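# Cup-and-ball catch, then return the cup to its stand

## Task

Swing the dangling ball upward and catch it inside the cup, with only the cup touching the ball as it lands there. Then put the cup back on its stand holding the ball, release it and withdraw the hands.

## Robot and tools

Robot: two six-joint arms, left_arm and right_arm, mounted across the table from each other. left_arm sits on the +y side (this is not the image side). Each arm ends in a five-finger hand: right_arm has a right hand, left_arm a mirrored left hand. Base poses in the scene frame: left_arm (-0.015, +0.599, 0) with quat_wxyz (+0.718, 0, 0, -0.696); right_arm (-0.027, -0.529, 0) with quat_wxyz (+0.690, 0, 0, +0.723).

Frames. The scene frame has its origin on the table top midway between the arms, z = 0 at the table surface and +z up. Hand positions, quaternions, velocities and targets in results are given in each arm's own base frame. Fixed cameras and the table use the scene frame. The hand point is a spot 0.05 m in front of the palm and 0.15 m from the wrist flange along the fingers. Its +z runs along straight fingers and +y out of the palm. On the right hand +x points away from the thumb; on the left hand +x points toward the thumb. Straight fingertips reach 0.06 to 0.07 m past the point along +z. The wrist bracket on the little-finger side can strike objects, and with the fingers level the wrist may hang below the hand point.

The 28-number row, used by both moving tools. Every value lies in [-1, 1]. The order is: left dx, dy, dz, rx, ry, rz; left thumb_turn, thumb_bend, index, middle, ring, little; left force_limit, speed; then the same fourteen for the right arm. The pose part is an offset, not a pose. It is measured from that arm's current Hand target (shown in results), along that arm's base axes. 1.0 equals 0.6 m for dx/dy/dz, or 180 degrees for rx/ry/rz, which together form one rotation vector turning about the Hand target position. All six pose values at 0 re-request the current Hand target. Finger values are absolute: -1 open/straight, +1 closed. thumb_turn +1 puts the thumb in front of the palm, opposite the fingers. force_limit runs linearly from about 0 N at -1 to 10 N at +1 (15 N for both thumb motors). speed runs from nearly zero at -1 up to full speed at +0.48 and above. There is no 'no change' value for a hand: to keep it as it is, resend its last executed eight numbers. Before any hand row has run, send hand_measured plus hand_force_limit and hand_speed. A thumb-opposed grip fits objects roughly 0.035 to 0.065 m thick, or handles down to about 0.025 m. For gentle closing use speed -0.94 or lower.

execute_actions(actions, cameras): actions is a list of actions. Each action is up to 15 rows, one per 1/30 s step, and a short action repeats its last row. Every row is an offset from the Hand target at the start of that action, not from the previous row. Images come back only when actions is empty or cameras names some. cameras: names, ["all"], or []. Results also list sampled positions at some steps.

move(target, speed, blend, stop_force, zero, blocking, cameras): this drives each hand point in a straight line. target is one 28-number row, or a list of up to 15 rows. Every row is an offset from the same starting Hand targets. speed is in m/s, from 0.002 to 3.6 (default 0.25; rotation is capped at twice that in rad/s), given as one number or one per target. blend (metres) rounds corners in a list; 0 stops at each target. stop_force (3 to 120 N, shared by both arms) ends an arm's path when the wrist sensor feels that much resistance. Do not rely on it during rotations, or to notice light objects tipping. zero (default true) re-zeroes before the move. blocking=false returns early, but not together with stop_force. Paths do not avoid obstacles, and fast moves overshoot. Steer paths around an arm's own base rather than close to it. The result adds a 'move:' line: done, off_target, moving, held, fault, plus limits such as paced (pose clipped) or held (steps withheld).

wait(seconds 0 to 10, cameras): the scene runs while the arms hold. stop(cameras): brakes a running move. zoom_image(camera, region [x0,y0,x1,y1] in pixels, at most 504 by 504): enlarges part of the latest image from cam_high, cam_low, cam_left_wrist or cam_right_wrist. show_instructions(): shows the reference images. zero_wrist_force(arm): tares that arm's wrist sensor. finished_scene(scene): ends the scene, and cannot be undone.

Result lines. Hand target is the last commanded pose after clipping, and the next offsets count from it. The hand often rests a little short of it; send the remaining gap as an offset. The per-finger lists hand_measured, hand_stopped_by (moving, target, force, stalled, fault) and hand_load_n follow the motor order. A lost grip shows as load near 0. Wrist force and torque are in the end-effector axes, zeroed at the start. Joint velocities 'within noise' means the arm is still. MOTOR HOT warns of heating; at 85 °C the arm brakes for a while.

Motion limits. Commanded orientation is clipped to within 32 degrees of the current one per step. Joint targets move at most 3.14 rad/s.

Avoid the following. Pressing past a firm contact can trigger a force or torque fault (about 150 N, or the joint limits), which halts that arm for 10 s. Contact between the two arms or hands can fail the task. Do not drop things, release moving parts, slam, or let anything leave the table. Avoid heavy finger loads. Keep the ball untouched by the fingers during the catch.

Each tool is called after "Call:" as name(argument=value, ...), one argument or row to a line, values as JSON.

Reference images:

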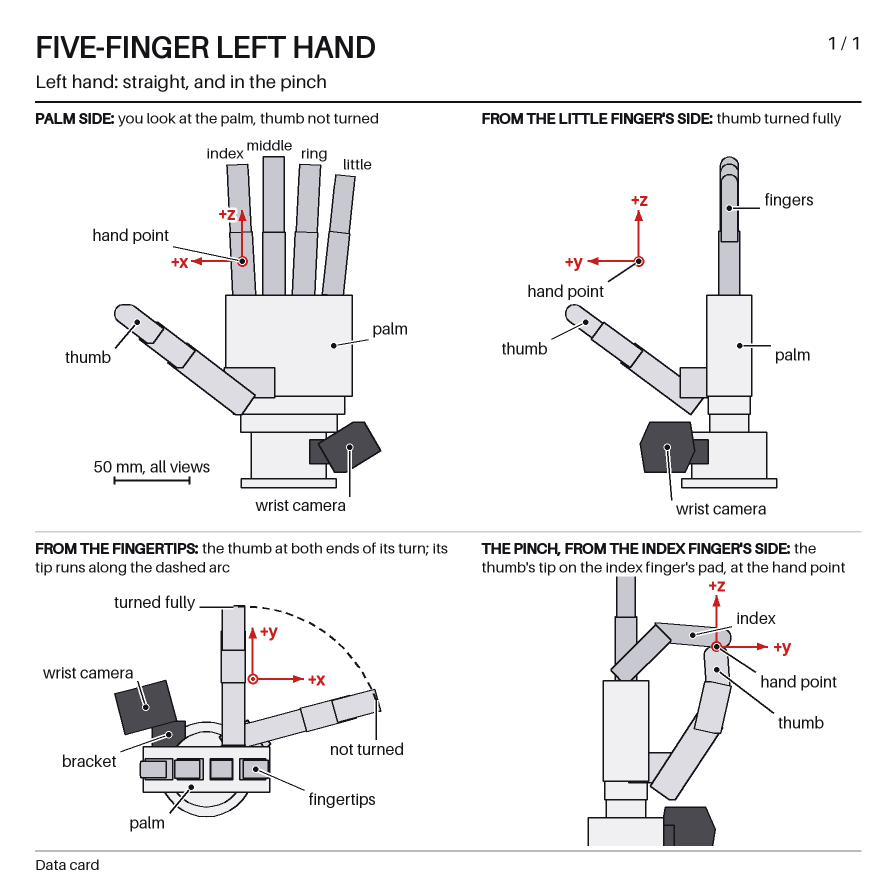

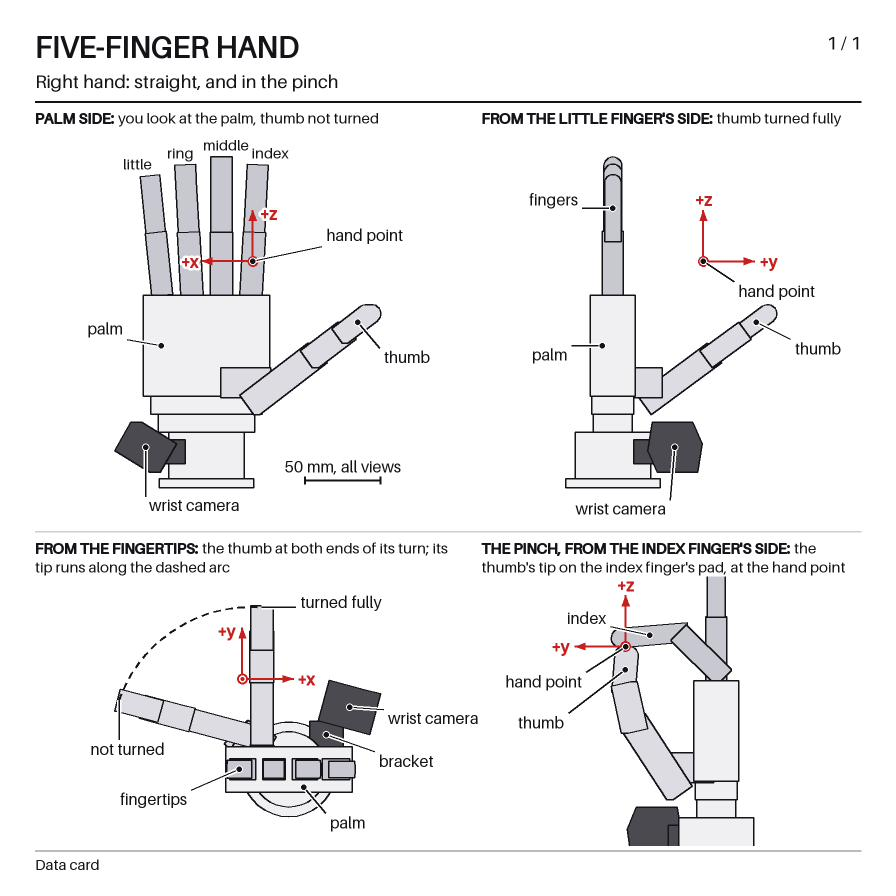

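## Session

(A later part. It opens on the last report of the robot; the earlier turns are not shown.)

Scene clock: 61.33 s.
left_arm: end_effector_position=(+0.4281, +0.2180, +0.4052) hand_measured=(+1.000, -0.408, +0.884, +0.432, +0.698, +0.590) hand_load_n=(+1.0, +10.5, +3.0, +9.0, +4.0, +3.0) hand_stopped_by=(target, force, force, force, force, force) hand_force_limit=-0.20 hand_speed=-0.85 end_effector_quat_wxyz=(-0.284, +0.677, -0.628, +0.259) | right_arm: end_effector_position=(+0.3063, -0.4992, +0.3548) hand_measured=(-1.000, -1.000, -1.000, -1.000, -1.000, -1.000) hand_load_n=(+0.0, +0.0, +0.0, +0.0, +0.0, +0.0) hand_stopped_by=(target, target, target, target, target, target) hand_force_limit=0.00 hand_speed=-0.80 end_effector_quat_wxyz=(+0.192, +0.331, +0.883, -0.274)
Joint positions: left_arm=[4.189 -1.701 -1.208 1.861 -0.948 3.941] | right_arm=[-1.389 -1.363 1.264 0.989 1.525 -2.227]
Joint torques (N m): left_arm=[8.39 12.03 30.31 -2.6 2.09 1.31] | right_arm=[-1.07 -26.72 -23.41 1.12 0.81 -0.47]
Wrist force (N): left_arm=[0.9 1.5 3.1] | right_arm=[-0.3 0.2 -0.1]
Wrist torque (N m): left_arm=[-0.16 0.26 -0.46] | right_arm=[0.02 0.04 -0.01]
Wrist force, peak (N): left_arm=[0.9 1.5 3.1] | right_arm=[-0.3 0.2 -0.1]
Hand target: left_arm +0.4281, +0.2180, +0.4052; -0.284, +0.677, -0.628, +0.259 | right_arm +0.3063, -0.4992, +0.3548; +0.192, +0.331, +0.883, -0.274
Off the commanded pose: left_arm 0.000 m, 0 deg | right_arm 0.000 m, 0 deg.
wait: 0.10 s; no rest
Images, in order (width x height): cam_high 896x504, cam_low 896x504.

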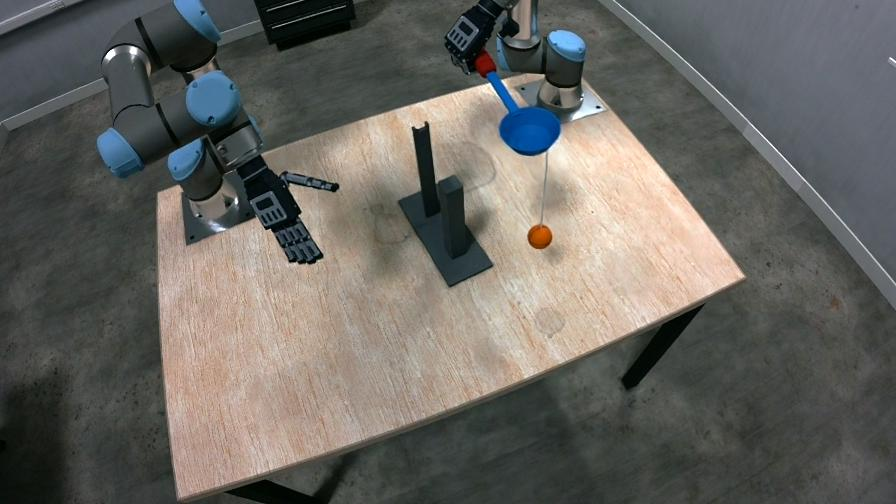

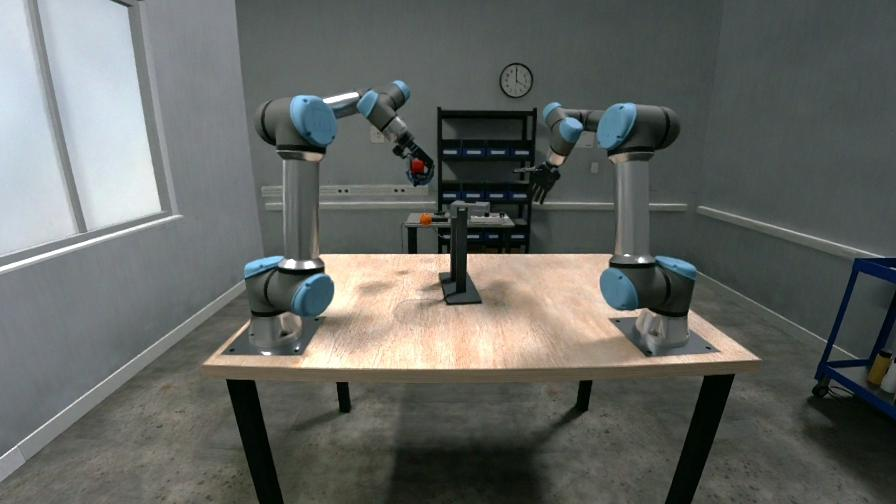

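Call:
wait(
  seconds=0.05,
  cameras=["cam_high"],
)

Call:
zoom_image(
  camera="cam_high",
  region=[510, 140, 570, 260],
)

Call:
wait(
  seconds=0.1,
  cameras=["cam_high"],
)

Call:
zoom_image(
  camera="cam_high",
  region=[510, 140, 570, 260],
)

Call:
wait(
  seconds=0.1,
  cameras=["cam_high"],
)

Call:
zoom_image(
  camera="cam_high",
  region=[510, 140, 570, 260],
)

Call:
wait(
  seconds=0.1,
  cameras=["cam_high"],
)

Call:
zoom_image(
  camera="cam_high",
  region=[510, 140, 570, 260],
)

Call:
wait(
  seconds=0.1,
  cameras=["cam_high"],
)

Call:
zoom_image(
  camera="cam_high",
  region=[510, 140, 570, 260],
)

Call:
wait(
  seconds=0.1,
  cameras=["cam_high"],
)

Call:
zoom_image(
  camera="cam_high",
  region=[510, 140, 570, 260],
)

Scene clock: 70.70 s.
left_arm: end_effector_position=(+0.4281, +0.2180, +0.4052) hand_measured=(+1.000, -0.408, +0.884, +0.432, +0.698, +0.590) hand_load_n=(+1.0, +10.5, +3.0, +9.0, +4.5, +3.0) hand_stopped_by=(target, force, force, force, force, force) hand_force_limit=-0.20 hand_speed=-0.85 end_effector_quat_wxyz=(-0.284, +0.677, -0.628, +0.259) | right_arm: end_effector_position=(+0.3063, -0.4992, +0.3548) hand_measured=(-1.000, -1.000, -1.000, -1.000, -1.000, -1.000) hand_load_n=(+0.0, +0.0, +0.0, +0.0, +0.0, +0.0) hand_stopped_by=(target, target, target, target, target, target) hand_force_limit=0.00 hand_speed=-0.80 end_effector_quat_wxyz=(+0.192, +0.331, +0.883, -0.274)
Joint positions: left_arm=[4.189 -1.701 -1.208 1.861 -0.948 3.941] | right_arm=[-1.389 -1.363 1.264 0.989 1.525 -2.227]
Joint torques (N m): left_arm=[7.52 11.91 29.29 -1.69 2.1 -0.33] | right_arm=[-0.05 -25.45 -22.53 1.18 0.97 -0.52]
Wrist force (N): left_arm=[0.8 1.4 3.2] | right_arm=[-0.1 0.2 -0.1]
Wrist torque (N m): left_arm=[-0.17 0.28 -0.46] | right_arm=[0.02 0.01 0.00]
Wrist force, peak (N): left_arm=[1.0 1.5 3.4] | right_arm=[-0.4 0.1 -0.3]
Hand target: left_arm +0.4281, +0.2180, +0.4052; -0.284, +0.677, -0.628, +0.259 | right_arm +0.3063, -0.4992, +0.3548; +0.192, +0.331, +0.883, -0.274
Off the commanded pose: left_arm 0.000 m, 0 deg | right_arm 0.000 m, 0 deg.
wait: 0.07 s; at rest from the start
Images, in order (width x height): cam_high 896x504.

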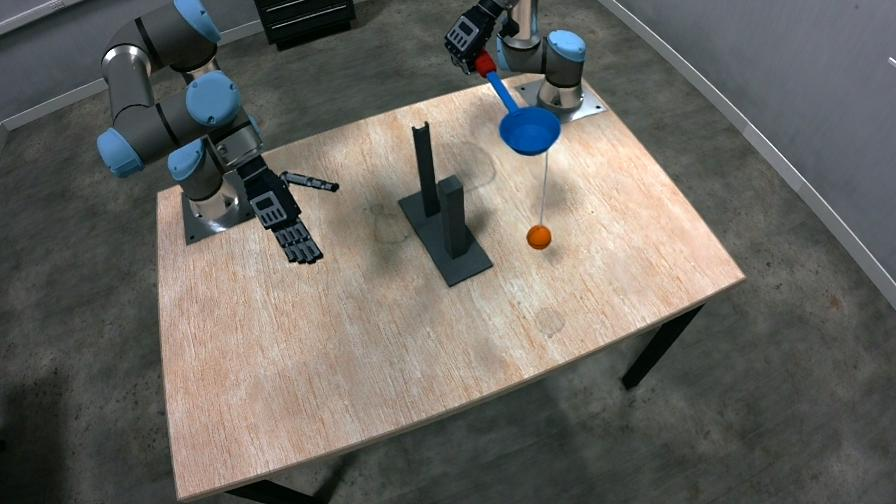

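Scaled by 4.200.

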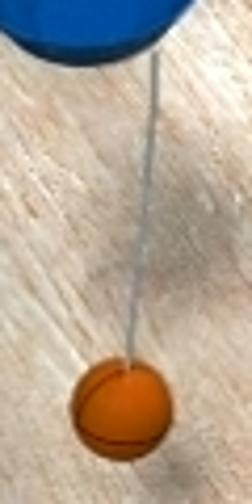

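Scene clock: 70.80 s.
left_arm: end_effector_position=(+0.4281, +0.2180, +0.4052) hand_measured=(+1.000, -0.408, +0.884, +0.432, +0.698, +0.590) hand_load_n=(+1.0, +10.5, +2.5, +8.5, +4.5, +3.0) hand_stopped_by=(target, force, force, force, force, force) hand_force_limit=-0.20 hand_speed=-0.85 end_effector_quat_wxyz=(-0.284, +0.677, -0.628, +0.259) | right_arm: end_effector_position=(+0.3063, -0.4992, +0.3548) hand_measured=(-1.000, -1.000, -1.000, -1.000, -1.000, -1.000) hand_load_n=(+0.0, +0.0, +0.5, -0.5, +0.0, +0.0) hand_stopped_by=(target, target, target, target, target, target) hand_force_limit=0.00 hand_speed=-0.80 end_effector_quat_wxyz=(+0.192, +0.331, +0.883, -0.274)
Joint positions: left_arm=[4.189 -1.701 -1.208 1.861 -0.948 3.941] | right_arm=[-1.389 -1.363 1.264 0.989 1.525 -2.227]
Joint torques (N m): left_arm=[7.07 11.57 29.59 -1.77 2.14 -0.25] | right_arm=[-0.61 -26.18 -23.11 1.23 0.93 -0.43]
Wrist force (N): left_arm=[0.6 1.4 3.2] | right_arm=[-0.3 0.0 0.0]
Wrist torque (N m): left_arm=[-0.17 0.30 -0.48] | right_arm=[0.00 0.05 -0.02]
Wrist force, peak (N): left_arm=[1.0 1.1 3.3] | right_arm=[-0.3 0.0 0.0]
Hand target: left_arm +0.4281, +0.2180, +0.4052; -0.284, +0.677, -0.628, +0.259 | right_arm +0.3063, -0.4992, +0.3548; +0.192, +0.331, +0.883, -0.274
Off the commanded pose: left_arm 0.000 m, 0 deg | right_arm 0.000 m, 0 deg.
wait: 0.10 s; no rest
Images, in order (width x height): cam_high 896x504.

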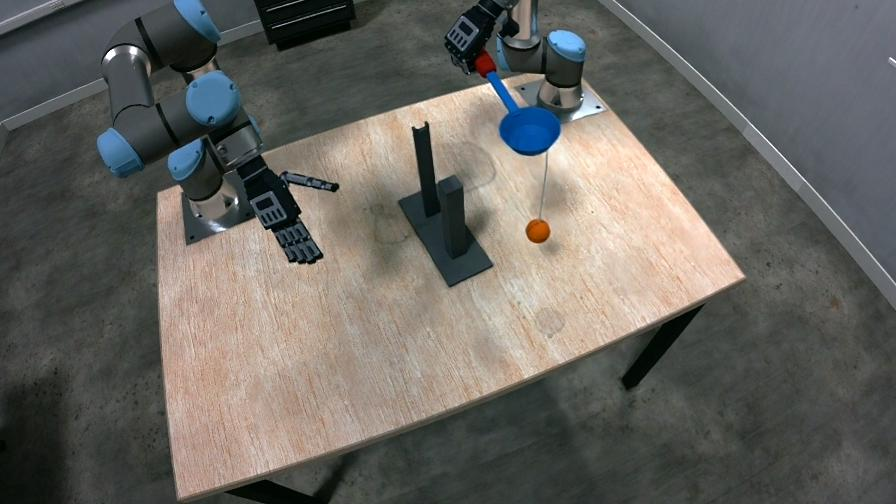

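Scaled by 4.200.

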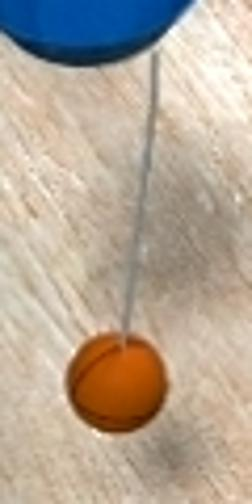

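Scene clock: 70.90 s.
left_arm: end_effector_position=(+0.4281, +0.2180, +0.4052) hand_measured=(+1.000, -0.408, +0.884, +0.432, +0.698, +0.590) hand_load_n=(+1.0, +10.5, +3.0, +9.0, +4.5, +3.0) hand_stopped_by=(target, force, force, force, force, force) hand_force_limit=-0.20 hand_speed=-0.85 end_effector_quat_wxyz=(-0.284, +0.677, -0.628, +0.259) | right_arm: end_effector_position=(+0.3063, -0.4992, +0.3548) hand_measured=(-1.000, -1.000, -1.000, -1.000, -1.000, -1.000) hand_load_n=(+0.0, +0.0, +0.0, +0.0, +0.0, +0.0) hand_stopped_by=(target, target, target, target, target, target) hand_force_limit=0.00 hand_speed=-0.80 end_effector_quat_wxyz=(+0.192, +0.331, +0.883, -0.274)
Joint positions: left_arm=[4.189 -1.701 -1.208 1.861 -0.948 3.941] | right_arm=[-1.389 -1.363 1.264 0.989 1.525 -2.227]
Joint torques (N m): left_arm=[7.34 11.89 29.29 -1.69 2.17 -0.29] | right_arm=[-0.47 -25.83 -23.37 1.15 1.05 -0.56]
Wrist force (N): left_arm=[1.1 1.4 3.2] | right_arm=[-0.2 0.0 -0.2]
Wrist torque (N m): left_arm=[-0.18 0.24 -0.46] | right_arm=[0.02 0.03 -0.01]
Wrist force, peak (N): left_arm=[1.1 1.4 3.2] | right_arm=[-0.3 0.1 -0.2]
Hand target: left_arm +0.4281, +0.2180, +0.4052; -0.284, +0.677, -0.628, +0.259 | right_arm +0.3063, -0.4992, +0.3548; +0.192, +0.331, +0.883, -0.274
Off the commanded pose: left_arm 0.000 m, 0 deg | right_arm 0.000 m, 0 deg.
wait: 0.10 s; no rest
Images, in order (width x height): cam_high 896x504.

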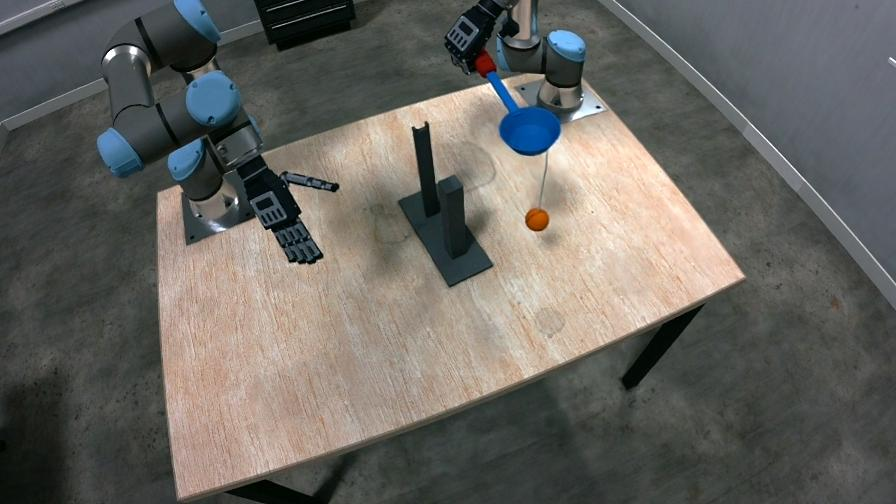

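Scaled by 4.200.

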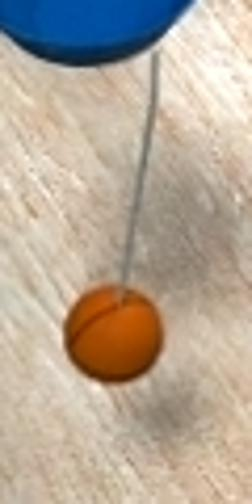

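Scene clock: 71.00 s.
left_arm: end_effector_position=(+0.4281, +0.2180, +0.4052) hand_measured=(+1.000, -0.408, +0.884, +0.432, +0.698, +0.590) hand_load_n=(+1.0, +10.5, +3.0, +8.5, +4.5, +3.0) hand_stopped_by=(target, force, force, force, force, force) hand_force_limit=-0.20 hand_speed=-0.85 end_effector_quat_wxyz=(-0.284, +0.677, -0.628, +0.259) | right_arm: end_effector_position=(+0.3063, -0.4992, +0.3548) hand_measured=(-1.000, -1.000, -1.000, -1.000, -1.000, -1.000) hand_load_n=(+0.0, +0.0, +0.0, +0.0, +0.0, +0.0) hand_stopped_by=(target, target, target, target, target, target) hand_force_limit=0.00 hand_speed=-0.80 end_effector_quat_wxyz=(+0.192, +0.331, +0.883, -0.274)
Joint positions: left_arm=[4.189 -1.701 -1.208 1.861 -0.948 3.941] | right_arm=[-1.389 -1.363 1.264 0.989 1.525 -2.227]
Joint torques (N m): left_arm=[7.38 12.07 29.32 -1.69 2.15 -0.33] | right_arm=[-1.3 -26.32 -23.77 1.01 0.97 -0.55]
Wrist force (N): left_arm=[1.0 1.5 3.1] | right_arm=[-0.1 0.1 -0.1]
Wrist torque (N m): left_arm=[-0.16 0.25 -0.49] | right_arm=[0.03 0.01 0.00]
Wrist force, peak (N): left_arm=[0.9 1.4 3.3] | right_arm=[-0.4 0.1 -0.2]
Hand target: left_arm +0.4281, +0.2180, +0.4052; -0.284, +0.677, -0.628, +0.259 | right_arm +0.3063, -0.4992, +0.3548; +0.192, +0.331, +0.883, -0.274
Off the commanded pose: left_arm 0.000 m, 0 deg | right_arm 0.000 m, 0 deg.
wait: 0.10 s; no rest
Images, in order (width x height): cam_high 896x504.

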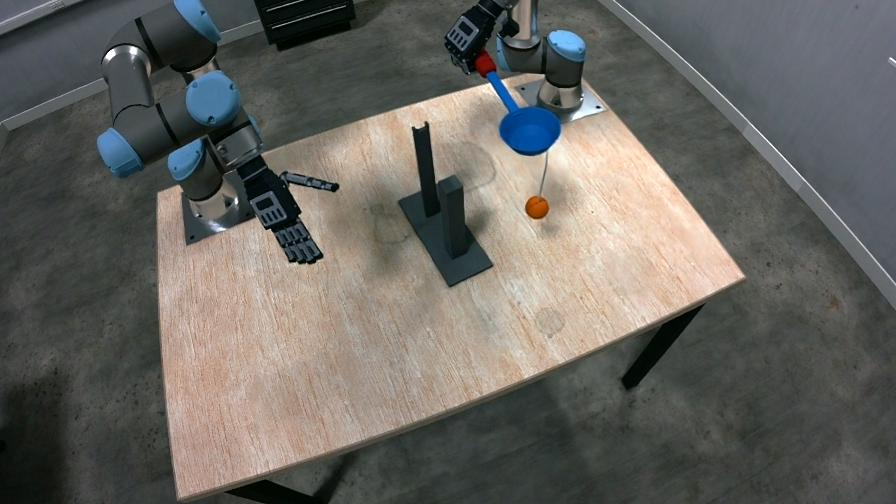

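Scaled by 4.200.

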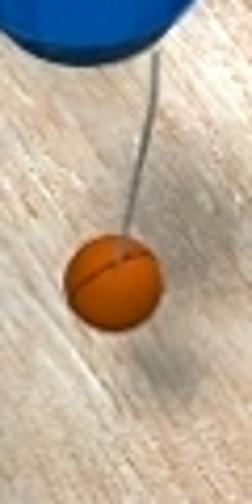

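Scene clock: 71.10 s.
left_arm: end_effector_position=(+0.4281, +0.2180, +0.4052) hand_measured=(+1.000, -0.408, +0.884, +0.432, +0.698, +0.590) hand_load_n=(+1.0, +10.5, +3.0, +9.0, +4.5, +2.5) hand_stopped_by=(target, force, force, force, force, force) hand_force_limit=-0.20 hand_speed=-0.85 end_effector_quat_wxyz=(-0.284, +0.677, -0.628, +0.259) | right_arm: end_effector_position=(+0.3063, -0.4992, +0.3548) hand_measured=(-1.000, -1.000, -1.000, -1.000, -1.000, -1.000) hand_load_n=(+0.0, -0.5, +0.0, +0.0, +0.0, +0.0) hand_stopped_by=(target, target, target, target, target, target) hand_force_limit=0.00 hand_speed=-0.80 end_effector_quat_wxyz=(+0.192, +0.331, +0.883, -0.274)
Joint positions: left_arm=[4.189 -1.701 -1.208 1.861 -0.948 3.941] | right_arm=[-1.389 -1.363 1.264 0.989 1.525 -2.227]
Joint torques (N m): left_arm=[7.25 11.74 28.95 -1.71 2.13 -0.38] | right_arm=[-0.28 -25.84 -23.09 1.13 0.9 -0.42]
Wrist force (N): left_arm=[1.1 1.4 3.1] | right_arm=[-0.2 0.1 0.0]
Wrist torque (N m): left_arm=[-0.17 0.22 -0.47] | right_arm=[0.01 0.02 -0.01]
Wrist force, peak (N): left_arm=[1.1 1.4 3.1] | right_arm=[-0.3 0.1 0.0]
Hand target: left_arm +0.4281, +0.2180, +0.4052; -0.284, +0.677, -0.628, +0.259 | right_arm +0.3063, -0.4992, +0.3548; +0.192, +0.331, +0.883, -0.274
Off the commanded pose: left_arm 0.000 m, 0 deg | right_arm 0.000 m, 0 deg.
wait: 0.10 s; no rest
Images, in order (width x height): cam_high 896x504.

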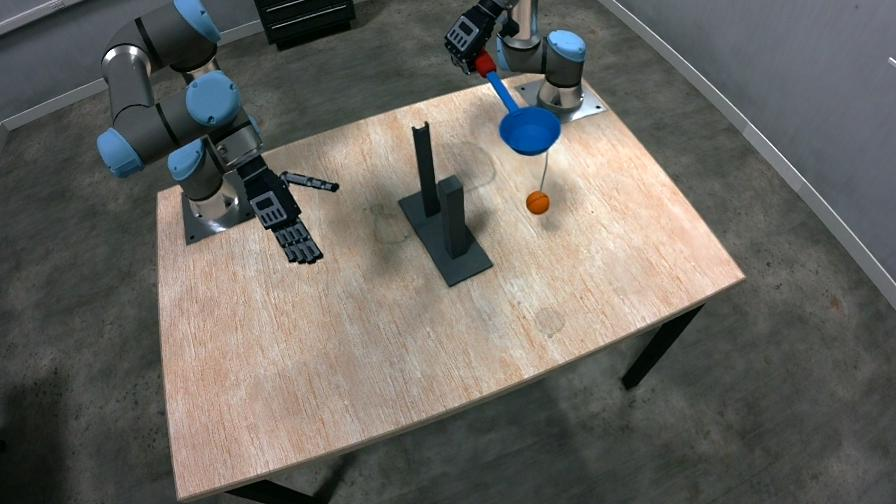

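Scaled by 4.200.

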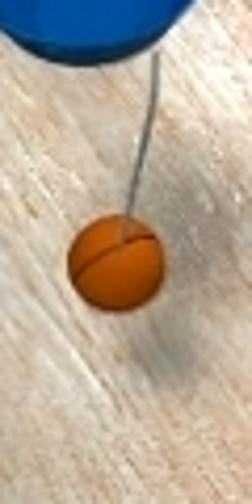

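Scene clock: 71.20 s.
left_arm: end_effector_position=(+0.4281, +0.2180, +0.4052) hand_measured=(+1.000, -0.408, +0.884, +0.432, +0.698, +0.590) hand_load_n=(+1.0, +10.5, +3.0, +9.0, +4.5, +3.0) hand_stopped_by=(target, force, force, force, force, force) hand_force_limit=-0.20 hand_speed=-0.85 end_effector_quat_wxyz=(-0.284, +0.677, -0.628, +0.259) | right_arm: end_effector_position=(+0.3063, -0.4992, +0.3548) hand_measured=(-1.000, -1.000, -1.000, -1.000, -1.000, -1.000) hand_load_n=(-0.5, +0.0, +0.0, +0.0, +0.0, +0.0) hand_stopped_by=(target, target, target, target, target, target) hand_force_limit=0.00 hand_speed=-0.80 end_effector_quat_wxyz=(+0.192, +0.331, +0.883, -0.274)
Joint positions: left_arm=[4.189 -1.701 -1.208 1.861 -0.948 3.941] | right_arm=[-1.389 -1.363 1.264 0.989 1.525 -2.227]
Joint torques (N m): left_arm=[7.59 12.23 29.15 -1.66 2.19 -0.3] | right_arm=[-0.51 -26.27 -23.44 1.22 0.99 -0.45]
Wrist force (N): left_arm=[0.9 1.2 2.9] | right_arm=[-0.2 0.0 0.0]
Wrist torque (N m): left_arm=[-0.18 0.25 -0.48] | right_arm=[-0.01 0.02 -0.01]
Wrist force, peak (N): left_arm=[1.2 1.4 3.2] | right_arm=[-0.3 -0.1 -0.2]
Hand target: left_arm +0.4281, +0.2180, +0.4052; -0.284, +0.677, -0.628, +0.259 | right_arm +0.3063, -0.4992, +0.3548; +0.192, +0.331, +0.883, -0.274
Off the commanded pose: left_arm 0.000 m, 0 deg | right_arm 0.000 m, 0 deg.
wait: 0.10 s; no rest
Images, in order (width x height): cam_high 896x504.

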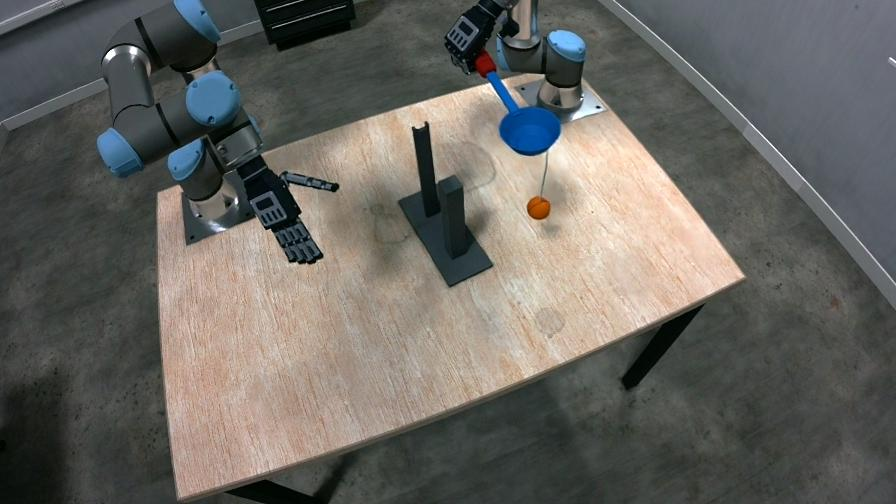

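Scaled by 4.200.

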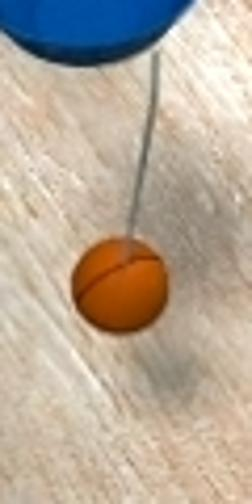

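Call:
zoom_image(
  camera="cam_high",
  region=[525, 130, 565, 180],
)

Scaled by 10.080.

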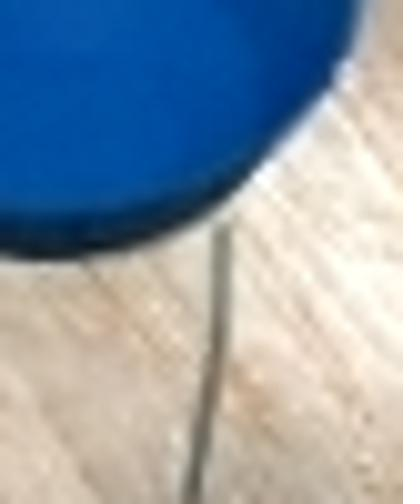

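Call:
wait(
  seconds=0.02,
)

Scene clock: 74.47 s.
left_arm: end_effector_position=(+0.4281, +0.2180, +0.4052) hand_measured=(+1.000, -0.408, +0.884, +0.432, +0.698, +0.590) hand_load_n=(+1.0, +10.5, +3.0, +8.5, +4.5, +3.0) hand_stopped_by=(target, force, force, force, force, force) hand_force_limit=-0.20 hand_speed=-0.85 end_effector_quat_wxyz=(-0.284, +0.677, -0.628, +0.259) | right_arm: end_effector_position=(+0.3063, -0.4992, +0.3548) hand_measured=(-1.000, -1.000, -1.000, -1.000, -1.000, -1.000) hand_load_n=(+0.0, -0.5, +0.0, +0.0, +0.0, +0.0) hand_stopped_by=(target, target, target, target, target, target) hand_force_limit=0.00 hand_speed=-0.80 end_effector_quat_wxyz=(+0.192, +0.331, +0.883, -0.274)
Joint positions: left_arm=[4.189 -1.701 -1.208 1.861 -0.948 3.941] | right_arm=[-1.389 -1.363 1.264 0.989 1.525 -2.227]
Joint torques (N m): left_arm=[6.97 12.03 29 -1.38 2.21 -0.82] | right_arm=[-0.54 -26.56 -23.56 1.12 0.87 -0.54]
Wrist force (N): left_arm=[1.0 1.1 2.8] | right_arm=[-0.2 0.0 -0.1]
Wrist torque (N m): left_arm=[-0.18 0.22 -0.47] | right_arm=[0.00 0.03 -0.02]
Wrist force, peak (N): left_arm=[1.3 1.5 3.3] | right_arm=[-0.5 -0.1 0.1]
Hand target: left_arm +0.4281, +0.2180, +0.4052; -0.284, +0.677, -0.628, +0.259 | right_arm +0.3063, -0.4992, +0.3548; +0.192, +0.331, +0.883, -0.274
Off the commanded pose: left_arm 0.000 m, 0 deg | right_arm 0.000 m, 0 deg.
wait: 0.03 s; at rest from the start

Call:
wait(
  seconds=0.85,
)

Call:
execute_actions(
  actions=[
    [[0.0452,0.104,0,0,0,0,1,0.9,0.9,0.9,0.8,0.8,-0.2,-0.85,0,0,0,0,0,0,-1,-1,-1,-1,-1,-1,0,-0.8]],
  ],
)

Call:
wait(
  seconds=0.1,
  cameras=["cam_high", "cam_low"],
)

Call:
wait(
  seconds=0.21,
  cameras=["cam_high", "cam_low"],
)

Call:
wait(
  seconds=0.21,
  cameras=["cam_high", "cam_low"],
)

Call:
wait(
  seconds=0.21,
  cameras=["cam_high", "cam_low"],
)

Scene clock: 75.70 s.
left_arm: end_effector_position=(+0.4281, +0.2180, +0.4052) hand_measured=(+1.000, -0.408, +0.884, +0.432, +0.698, +0.590) hand_load_n=(+1.0, +10.5, +3.0, +8.5, +4.5, +3.0) hand_stopped_by=(target, force, force, force, force, force) hand_force_limit=-0.20 hand_speed=-0.85 end_effector_quat_wxyz=(-0.284, +0.677, -0.628, +0.259) | right_arm: end_effector_position=(+0.3063, -0.4992, +0.3548) hand_measured=(-1.000, -1.000, -1.000, -1.000, -1.000, -1.000) hand_load_n=(+0.0, +0.0, +0.0, +0.0, +0.0, +0.0) hand_stopped_by=(target, target, target, target, target, target) hand_force_limit=0.00 hand_speed=-0.80 end_effector_quat_wxyz=(+0.192, +0.331, +0.883, -0.274)
Joint positions: left_arm=[4.189 -1.701 -1.208 1.861 -0.948 3.941] | right_arm=[-1.389 -1.363 1.264 0.989 1.525 -2.227]
Joint torques (N m): left_arm=[7.47 12.47 28.75 -1.29 2.17 -0.8] | right_arm=[-1.13 -26.55 -23.87 1.11 1.13 -0.44]
Wrist force (N): left_arm=[0.9 1.1 3.2] | right_arm=[-0.3 0.0 -0.1]
Wrist torque (N m): left_arm=[-0.20 0.26 -0.46] | right_arm=[0.01 0.04 -0.01]
Wrist force, peak (N): left_arm=[1.1 1.5 3.4] | right_arm=[-0.5 0.1 -0.1]
Hand target: left_arm +0.4281, +0.2180, +0.4052; -0.284, +0.677, -0.628, +0.259 | right_arm +0.3063, -0.4992, +0.3548; +0.192, +0.331, +0.883, -0.274
Off the commanded pose: left_arm 0.000 m, 0 deg | right_arm 0.000 m, 0 deg.
wait: 0.87 s; at rest from the start

Scene clock: 76.60 s.
left_arm: end_effector_position=(+0.4551, +0.2803, +0.4052) hand_measured=(+1.000, -0.408, +0.884, +0.432, +0.698, +0.588) hand_load_n=(+1.0, +10.5, +2.5, +8.5, +4.5, +3.5) hand_stopped_by=(target, force, force, force, force, force) hand_force_limit=-0.20 hand_speed=-0.85 end_effector_quat_wxyz=(-0.284, +0.677, -0.628, +0.259) | right_arm: end_effector_position=(+0.3063, -0.4992, +0.3548) hand_measured=(-1.000, -1.000, -1.000, -1.000, -1.000, -1.000) hand_load_n=(+0.0, +0.0, +0.0, +0.0, +0.0, +0.0) hand_stopped_by=(target, target, target, target, target, target) hand_force_limit=0.00 hand_speed=-0.80 end_effector_quat_wxyz=(+0.192, +0.331, +0.883, -0.274)
Joint positions: left_arm=[4.207 -1.868 -1.005 1.813 -0.939 3.961] | right_arm=[-1.389 -1.363 1.264 0.989 1.525 -2.227]
Joint torques (N m): left_arm=[-9.31 18.71 31.9 -3.74 -0.92 2.84] | right_arm=[0.08 -25.9 -23.61 1.15 1.08 -0.59]
Wrist force (N): left_arm=[1.0 1.3 3.4] | right_arm=[-0.1 -0.1 -0.1]
Wrist torque (N m): left_arm=[-0.14 0.34 -0.44] | right_arm=[-0.01 0.02 -0.01]
Wrist force, peak (N): left_arm=[8.2 2.8 -0.4] | right_arm=[-0.4 0.2 -0.1]
Hand target: left_arm +0.4552, +0.2804, +0.4052; -0.284, +0.677, -0.628, +0.259 | right_arm +0.3063, -0.4992, +0.3548; +0.192, +0.331, +0.883, -0.274
Off the commanded pose: left_arm 0.000 m, 0 deg | right_arm 0.000 m, 0 deg.
Step readings (end_effector_position of left_arm | right_arm):
0: (+0.4281, +0.2180, +0.4052) | (+0.3063, -0.4992, +0.3548)
1: (+0.4281, +0.2180, +0.4052) | (+0.3063, -0.4992, +0.3548)
2: (+0.4282, +0.2191, +0.4053) | (+0.3063, -0.4992, +0.3548)
4: (+0.4330, +0.2354, +0.4043) | (+0.3063, -0.4992, +0.3548)
8: (+0.4459, +0.2660, +0.4030) | (+0.3063, -0.4992, +0.3548)
15: (+0.4539, +0.2786, +0.4047) | (+0.3063, -0.4992, +0.3548)

Scene clock: 76.70 s.
left_arm: end_effector_position=(+0.4552, +0.2803, +0.4052) hand_measured=(+1.000, -0.408, +0.884, +0.432, +0.698, +0.588) hand_load_n=(+1.0, +10.5, +2.5, +8.5, +4.0, +3.0) hand_stopped_by=(target, force, force, force, force, force) hand_force_limit=-0.20 hand_speed=-0.85 end_effector_quat_wxyz=(-0.284, +0.677, -0.628, +0.259) | right_arm: end_effector_position=(+0.3063, -0.4992, +0.3548) hand_measured=(-1.000, -1.000, -1.000, -1.000, -1.000, -1.000) hand_load_n=(+0.0, +0.0, +0.0, +0.0, +0.0, +0.0) hand_stopped_by=(target, target, target, target, target, target) hand_force_limit=0.00 hand_speed=-0.80 end_effector_quat_wxyz=(+0.192, +0.331, +0.883, -0.274)
Joint positions: left_arm=[4.207 -1.868 -1.004 1.813 -0.939 3.961] | right_arm=[-1.389 -1.363 1.264 0.989 1.525 -2.227]
Joint torques (N m): left_arm=[-9.72 18.17 30.95 -3.66 -0.84 2.79] | right_arm=[-0.98 -26.36 -23.97 1.12 1.07 -0.4]
Wrist force (N): left_arm=[1.0 1.6 3.3] | right_arm=[-0.3 0.0 -0.1]
Wrist torque (N m): left_arm=[-0.12 0.27 -0.48] | right_arm=[0.00 0.05 -0.02]
Wrist force, peak (N): left_arm=[1.0 1.6 3.3] | right_arm=[-0.3 0.0 -0.1]
Hand target: left_arm +0.4552, +0.2804, +0.4052; -0.284, +0.677, -0.628, +0.259 | right_arm +0.3063, -0.4992, +0.3548; +0.192, +0.331, +0.883, -0.274
Off the commanded pose: left_arm 0.000 m, 0 deg | right_arm 0.000 m, 0 deg.
wait: 0.10 s; no rest
Images, in order (width x height): cam_high 896x504, cam_low 896x504.

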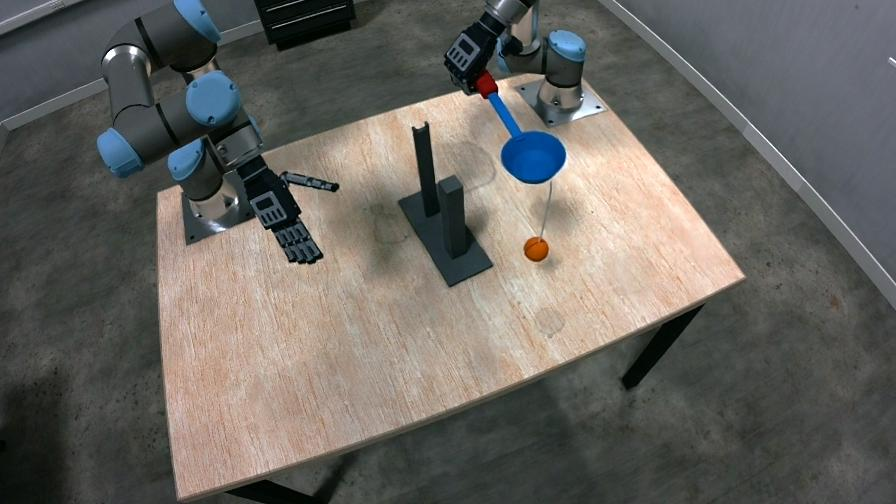

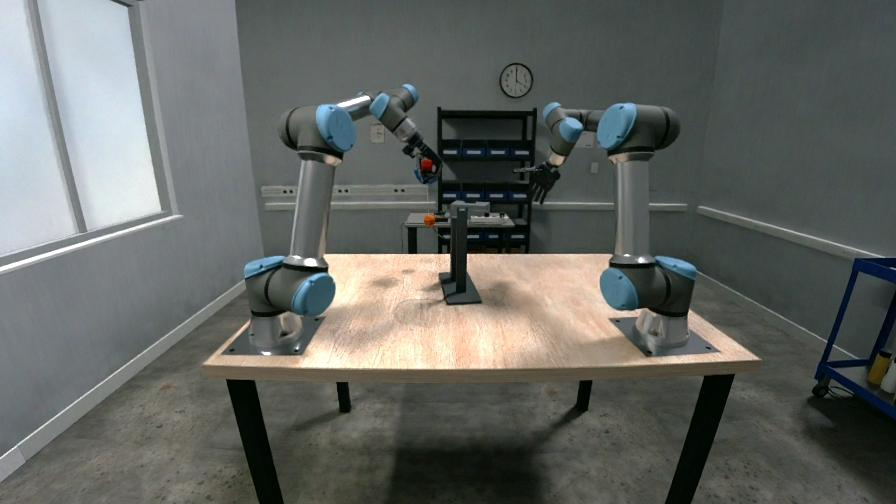

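Scene clock: 76.93 s.
left_arm: end_effector_position=(+0.4552, +0.2804, +0.4052) hand_measured=(+1.000, -0.408, +0.884, +0.432, +0.698, +0.588) hand_load_n=(+1.0, +10.5, +2.5, +8.5, +4.5, +3.0) hand_stopped_by=(target, force, force, force, force, force) hand_force_limit=-0.20 hand_speed=-0.85 end_effector_quat_wxyz=(-0.284, +0.677, -0.628, +0.259) | right_arm: end_effector_position=(+0.3063, -0.4992, +0.3548) hand_measured=(-1.000, -1.000, -1.000, -1.000, -1.000, -1.000) hand_load_n=(+0.0, +0.0, +0.0, +0.0, +0.0, +0.0) hand_stopped_by=(target, target, target, target, target, target) hand_force_limit=0.00 hand_speed=-0.80 end_effector_quat_wxyz=(+0.192, +0.331, +0.883, -0.274)
Joint positions: left_arm=[4.207 -1.868 -1.004 1.813 -0.939 3.961] | right_arm=[-1.389 -1.363 1.264 0.989 1.525 -2.227]
Joint torques (N m): left_arm=[-9.07 18.52 32.07 -3.54 -0.83 2.85] | right_arm=[-0.81 -25.68 -24.03 0.96 1.1 -0.5]
Wrist force (N): left_arm=[1.0 1.8 3.3] | right_arm=[-0.5 0.2 0.0]
Wrist torque (N m): left_arm=[-0.12 0.25 -0.49] | right_arm=[0.02 0.07 -0.03]
Wrist force, peak (N): left_arm=[1.0 1.7 3.4] | right_arm=[-0.5 0.2 0.0]
Hand target: left_arm +0.4552, +0.2804, +0.4052; -0.284, +0.677, -0.628, +0.259 | right_arm +0.3063, -0.4992, +0.3548; +0.192, +0.331, +0.883, -0.274
Off the commanded pose: left_arm 0.000 m, 0 deg | right_arm 0.000 m, 0 deg.
wait: 0.23 s; at rest by 0.17 s
Images, in order (width x height): cam_high 896x504, cam_low 896x504.

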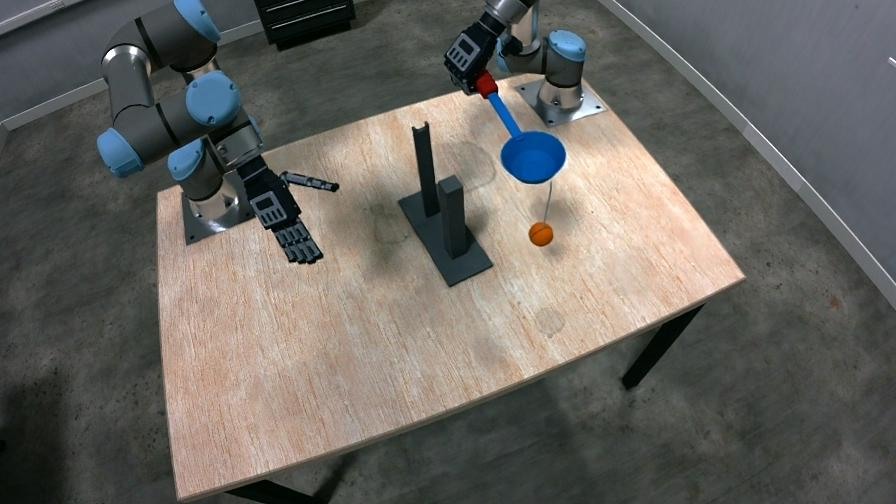

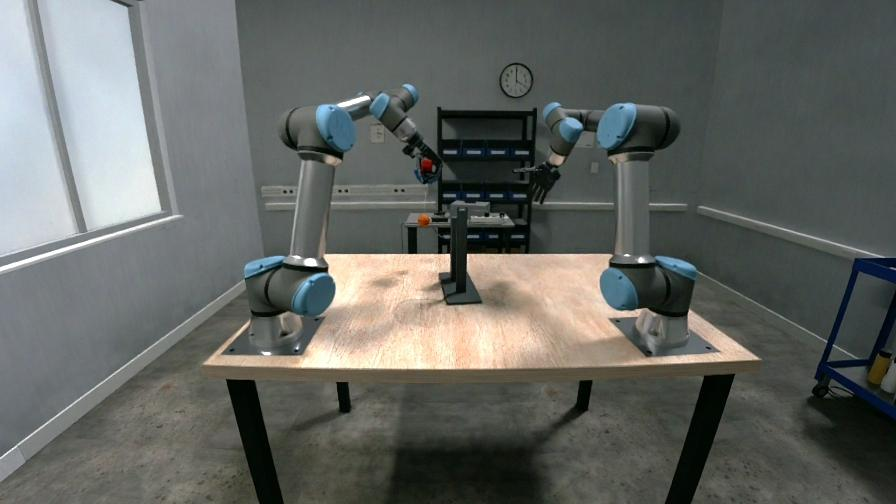

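Scene clock: 77.17 s.
left_arm: end_effector_position=(+0.4552, +0.2804, +0.4052) hand_measured=(+1.000, -0.408, +0.884, +0.432, +0.698, +0.588) hand_load_n=(+1.0, +10.5, +2.5, +8.5, +4.5, +3.0) hand_stopped_by=(target, force, force, force, force, force) hand_force_limit=-0.20 hand_speed=-0.85 end_effector_quat_wxyz=(-0.284, +0.677, -0.628, +0.259) | right_arm: end_effector_position=(+0.3063, -0.4992, +0.3548) hand_measured=(-1.000, -1.000, -1.000, -1.000, -1.000, -1.000) hand_load_n=(+0.0, +0.0, +0.0, +0.0, +0.0, +0.0) hand_stopped_by=(target, target, target, target, target, target) hand_force_limit=0.00 hand_speed=-0.80 end_effector_quat_wxyz=(+0.192, +0.331, +0.883, -0.274)
Joint positions: left_arm=[4.207 -1.868 -1.004 1.813 -0.939 3.961] | right_arm=[-1.389 -1.363 1.264 0.989 1.525 -2.227]
Joint torques (N m): left_arm=[-9.1 18.87 31.37 -3.63 -0.94 2.77] | right_arm=[-1.32 -26.32 -23.51 1.34 1.21 -0.52]
Wrist force (N): left_arm=[0.8 1.4 2.9] | right_arm=[-0.1 0.1 -0.1]
Wrist torque (N m): left_arm=[-0.12 0.29 -0.46] | right_arm=[0.02 0.01 0.00]
Wrist force, peak (N): left_arm=[1.1 1.6 3.6] | right_arm=[-0.4 -0.1 -0.1]
Hand target: left_arm +0.4552, +0.2804, +0.4052; -0.284, +0.677, -0.628, +0.259 | right_arm +0.3063, -0.4992, +0.3548; +0.192, +0.331, +0.883, -0.274
Off the commanded pose: left_arm 0.000 m, 0 deg | right_arm 0.000 m, 0 deg.
wait: 0.23 s; at rest by 0.17 s
Images, in order (width x height): cam_high 896x504, cam_low 896x504.

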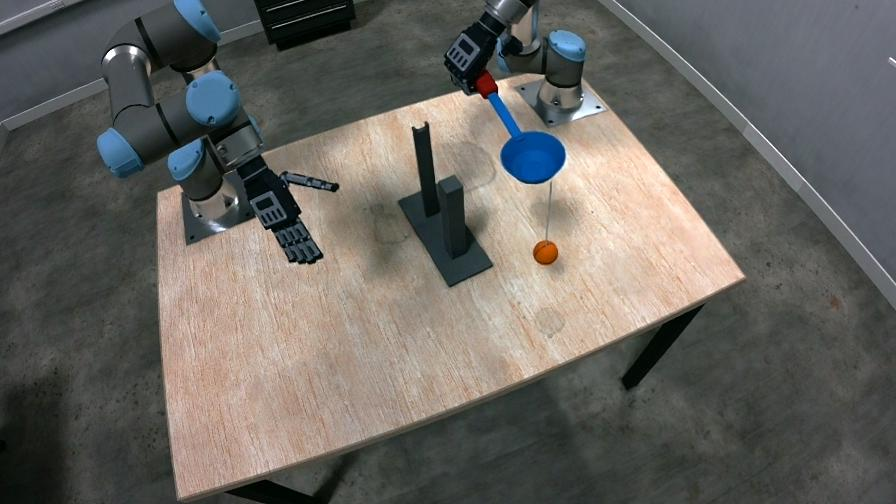

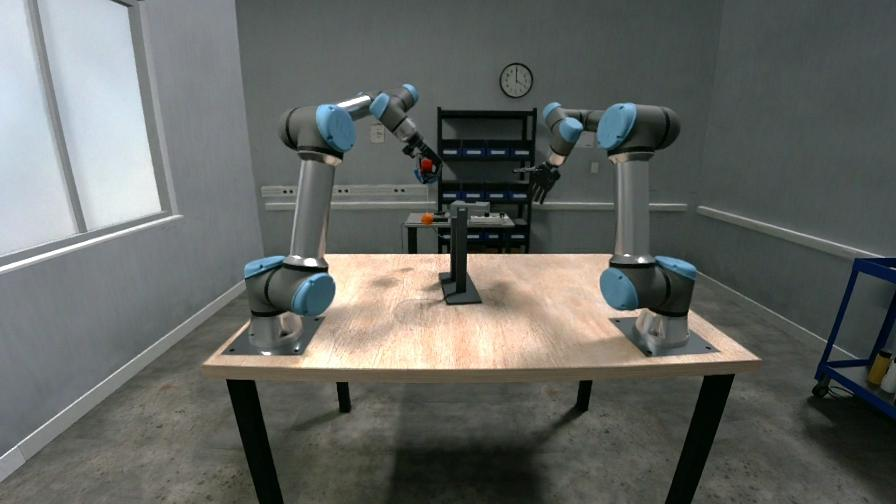

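Scene clock: 77.40 s.
left_arm: end_effector_position=(+0.4552, +0.2804, +0.4052) hand_measured=(+1.000, -0.408, +0.884, +0.432, +0.698, +0.588) hand_load_n=(+1.0, +10.5, +2.5, +8.5, +4.5, +3.0) hand_stopped_by=(target, force, force, force, force, force) hand_force_limit=-0.20 hand_speed=-0.85 end_effector_quat_wxyz=(-0.284, +0.677, -0.628, +0.259) | right_arm: end_effector_position=(+0.3063, -0.4992, +0.3548) hand_measured=(-1.000, -1.000, -1.000, -1.000, -1.000, -1.000) hand_load_n=(+0.0, +0.0, +0.0, +0.0, +0.0, +0.0) hand_stopped_by=(target, target, target, target, target, target) hand_force_limit=0.00 hand_speed=-0.80 end_effector_quat_wxyz=(+0.192, +0.331, +0.883, -0.274)
Joint positions: left_arm=[4.207 -1.868 -1.004 1.813 -0.939 3.961] | right_arm=[-1.389 -1.363 1.264 0.989 1.525 -2.227]
Joint torques (N m): left_arm=[-9.32 18.57 31.5 -3.58 -1 2.73] | right_arm=[-0.72 -25.96 -23.55 1.06 1.23 -0.42]
Wrist force (N): left_arm=[1.0 1.8 3.4] | right_arm=[-0.2 0.1 -0.2]
Wrist torque (N m): left_arm=[-0.10 0.28 -0.46] | right_arm=[0.02 0.04 -0.01]
Wrist force, peak (N): left_arm=[1.0 1.8 3.4] | right_arm=[-0.3 0.1 -0.2]
Hand target: left_arm +0.4552, +0.2804, +0.4052; -0.284, +0.677, -0.628, +0.259 | right_arm +0.3063, -0.4992, +0.3548; +0.192, +0.331, +0.883, -0.274
Off the commanded pose: left_arm 0.000 m, 0 deg | right_arm 0.000 m, 0 deg.
wait: 0.23 s; at rest by 0.17 s
Images, in order (width x height): cam_high 896x504, cam_low 896x504.

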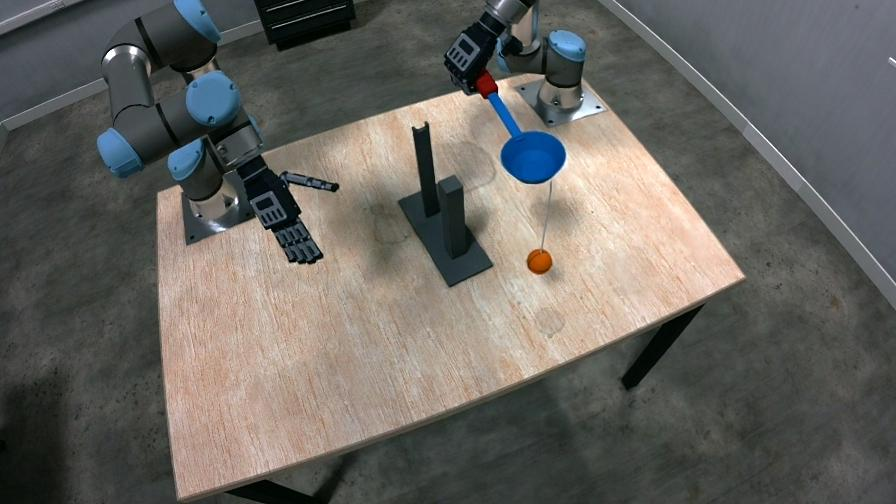

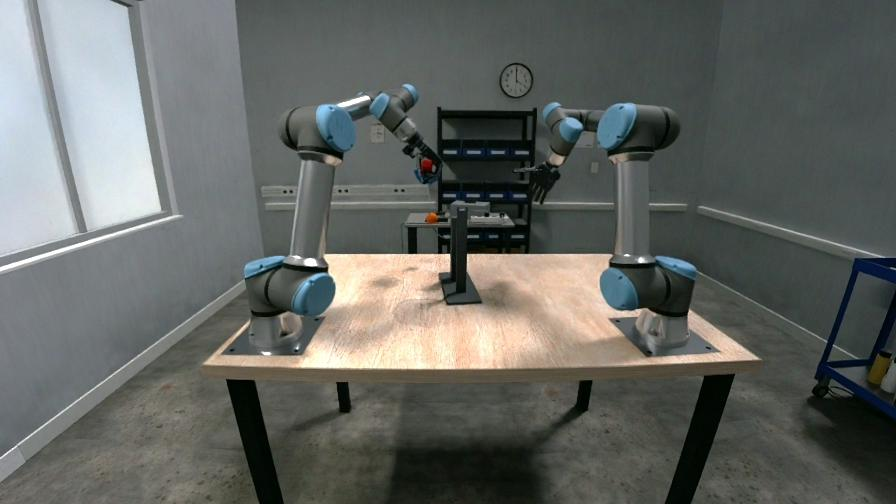

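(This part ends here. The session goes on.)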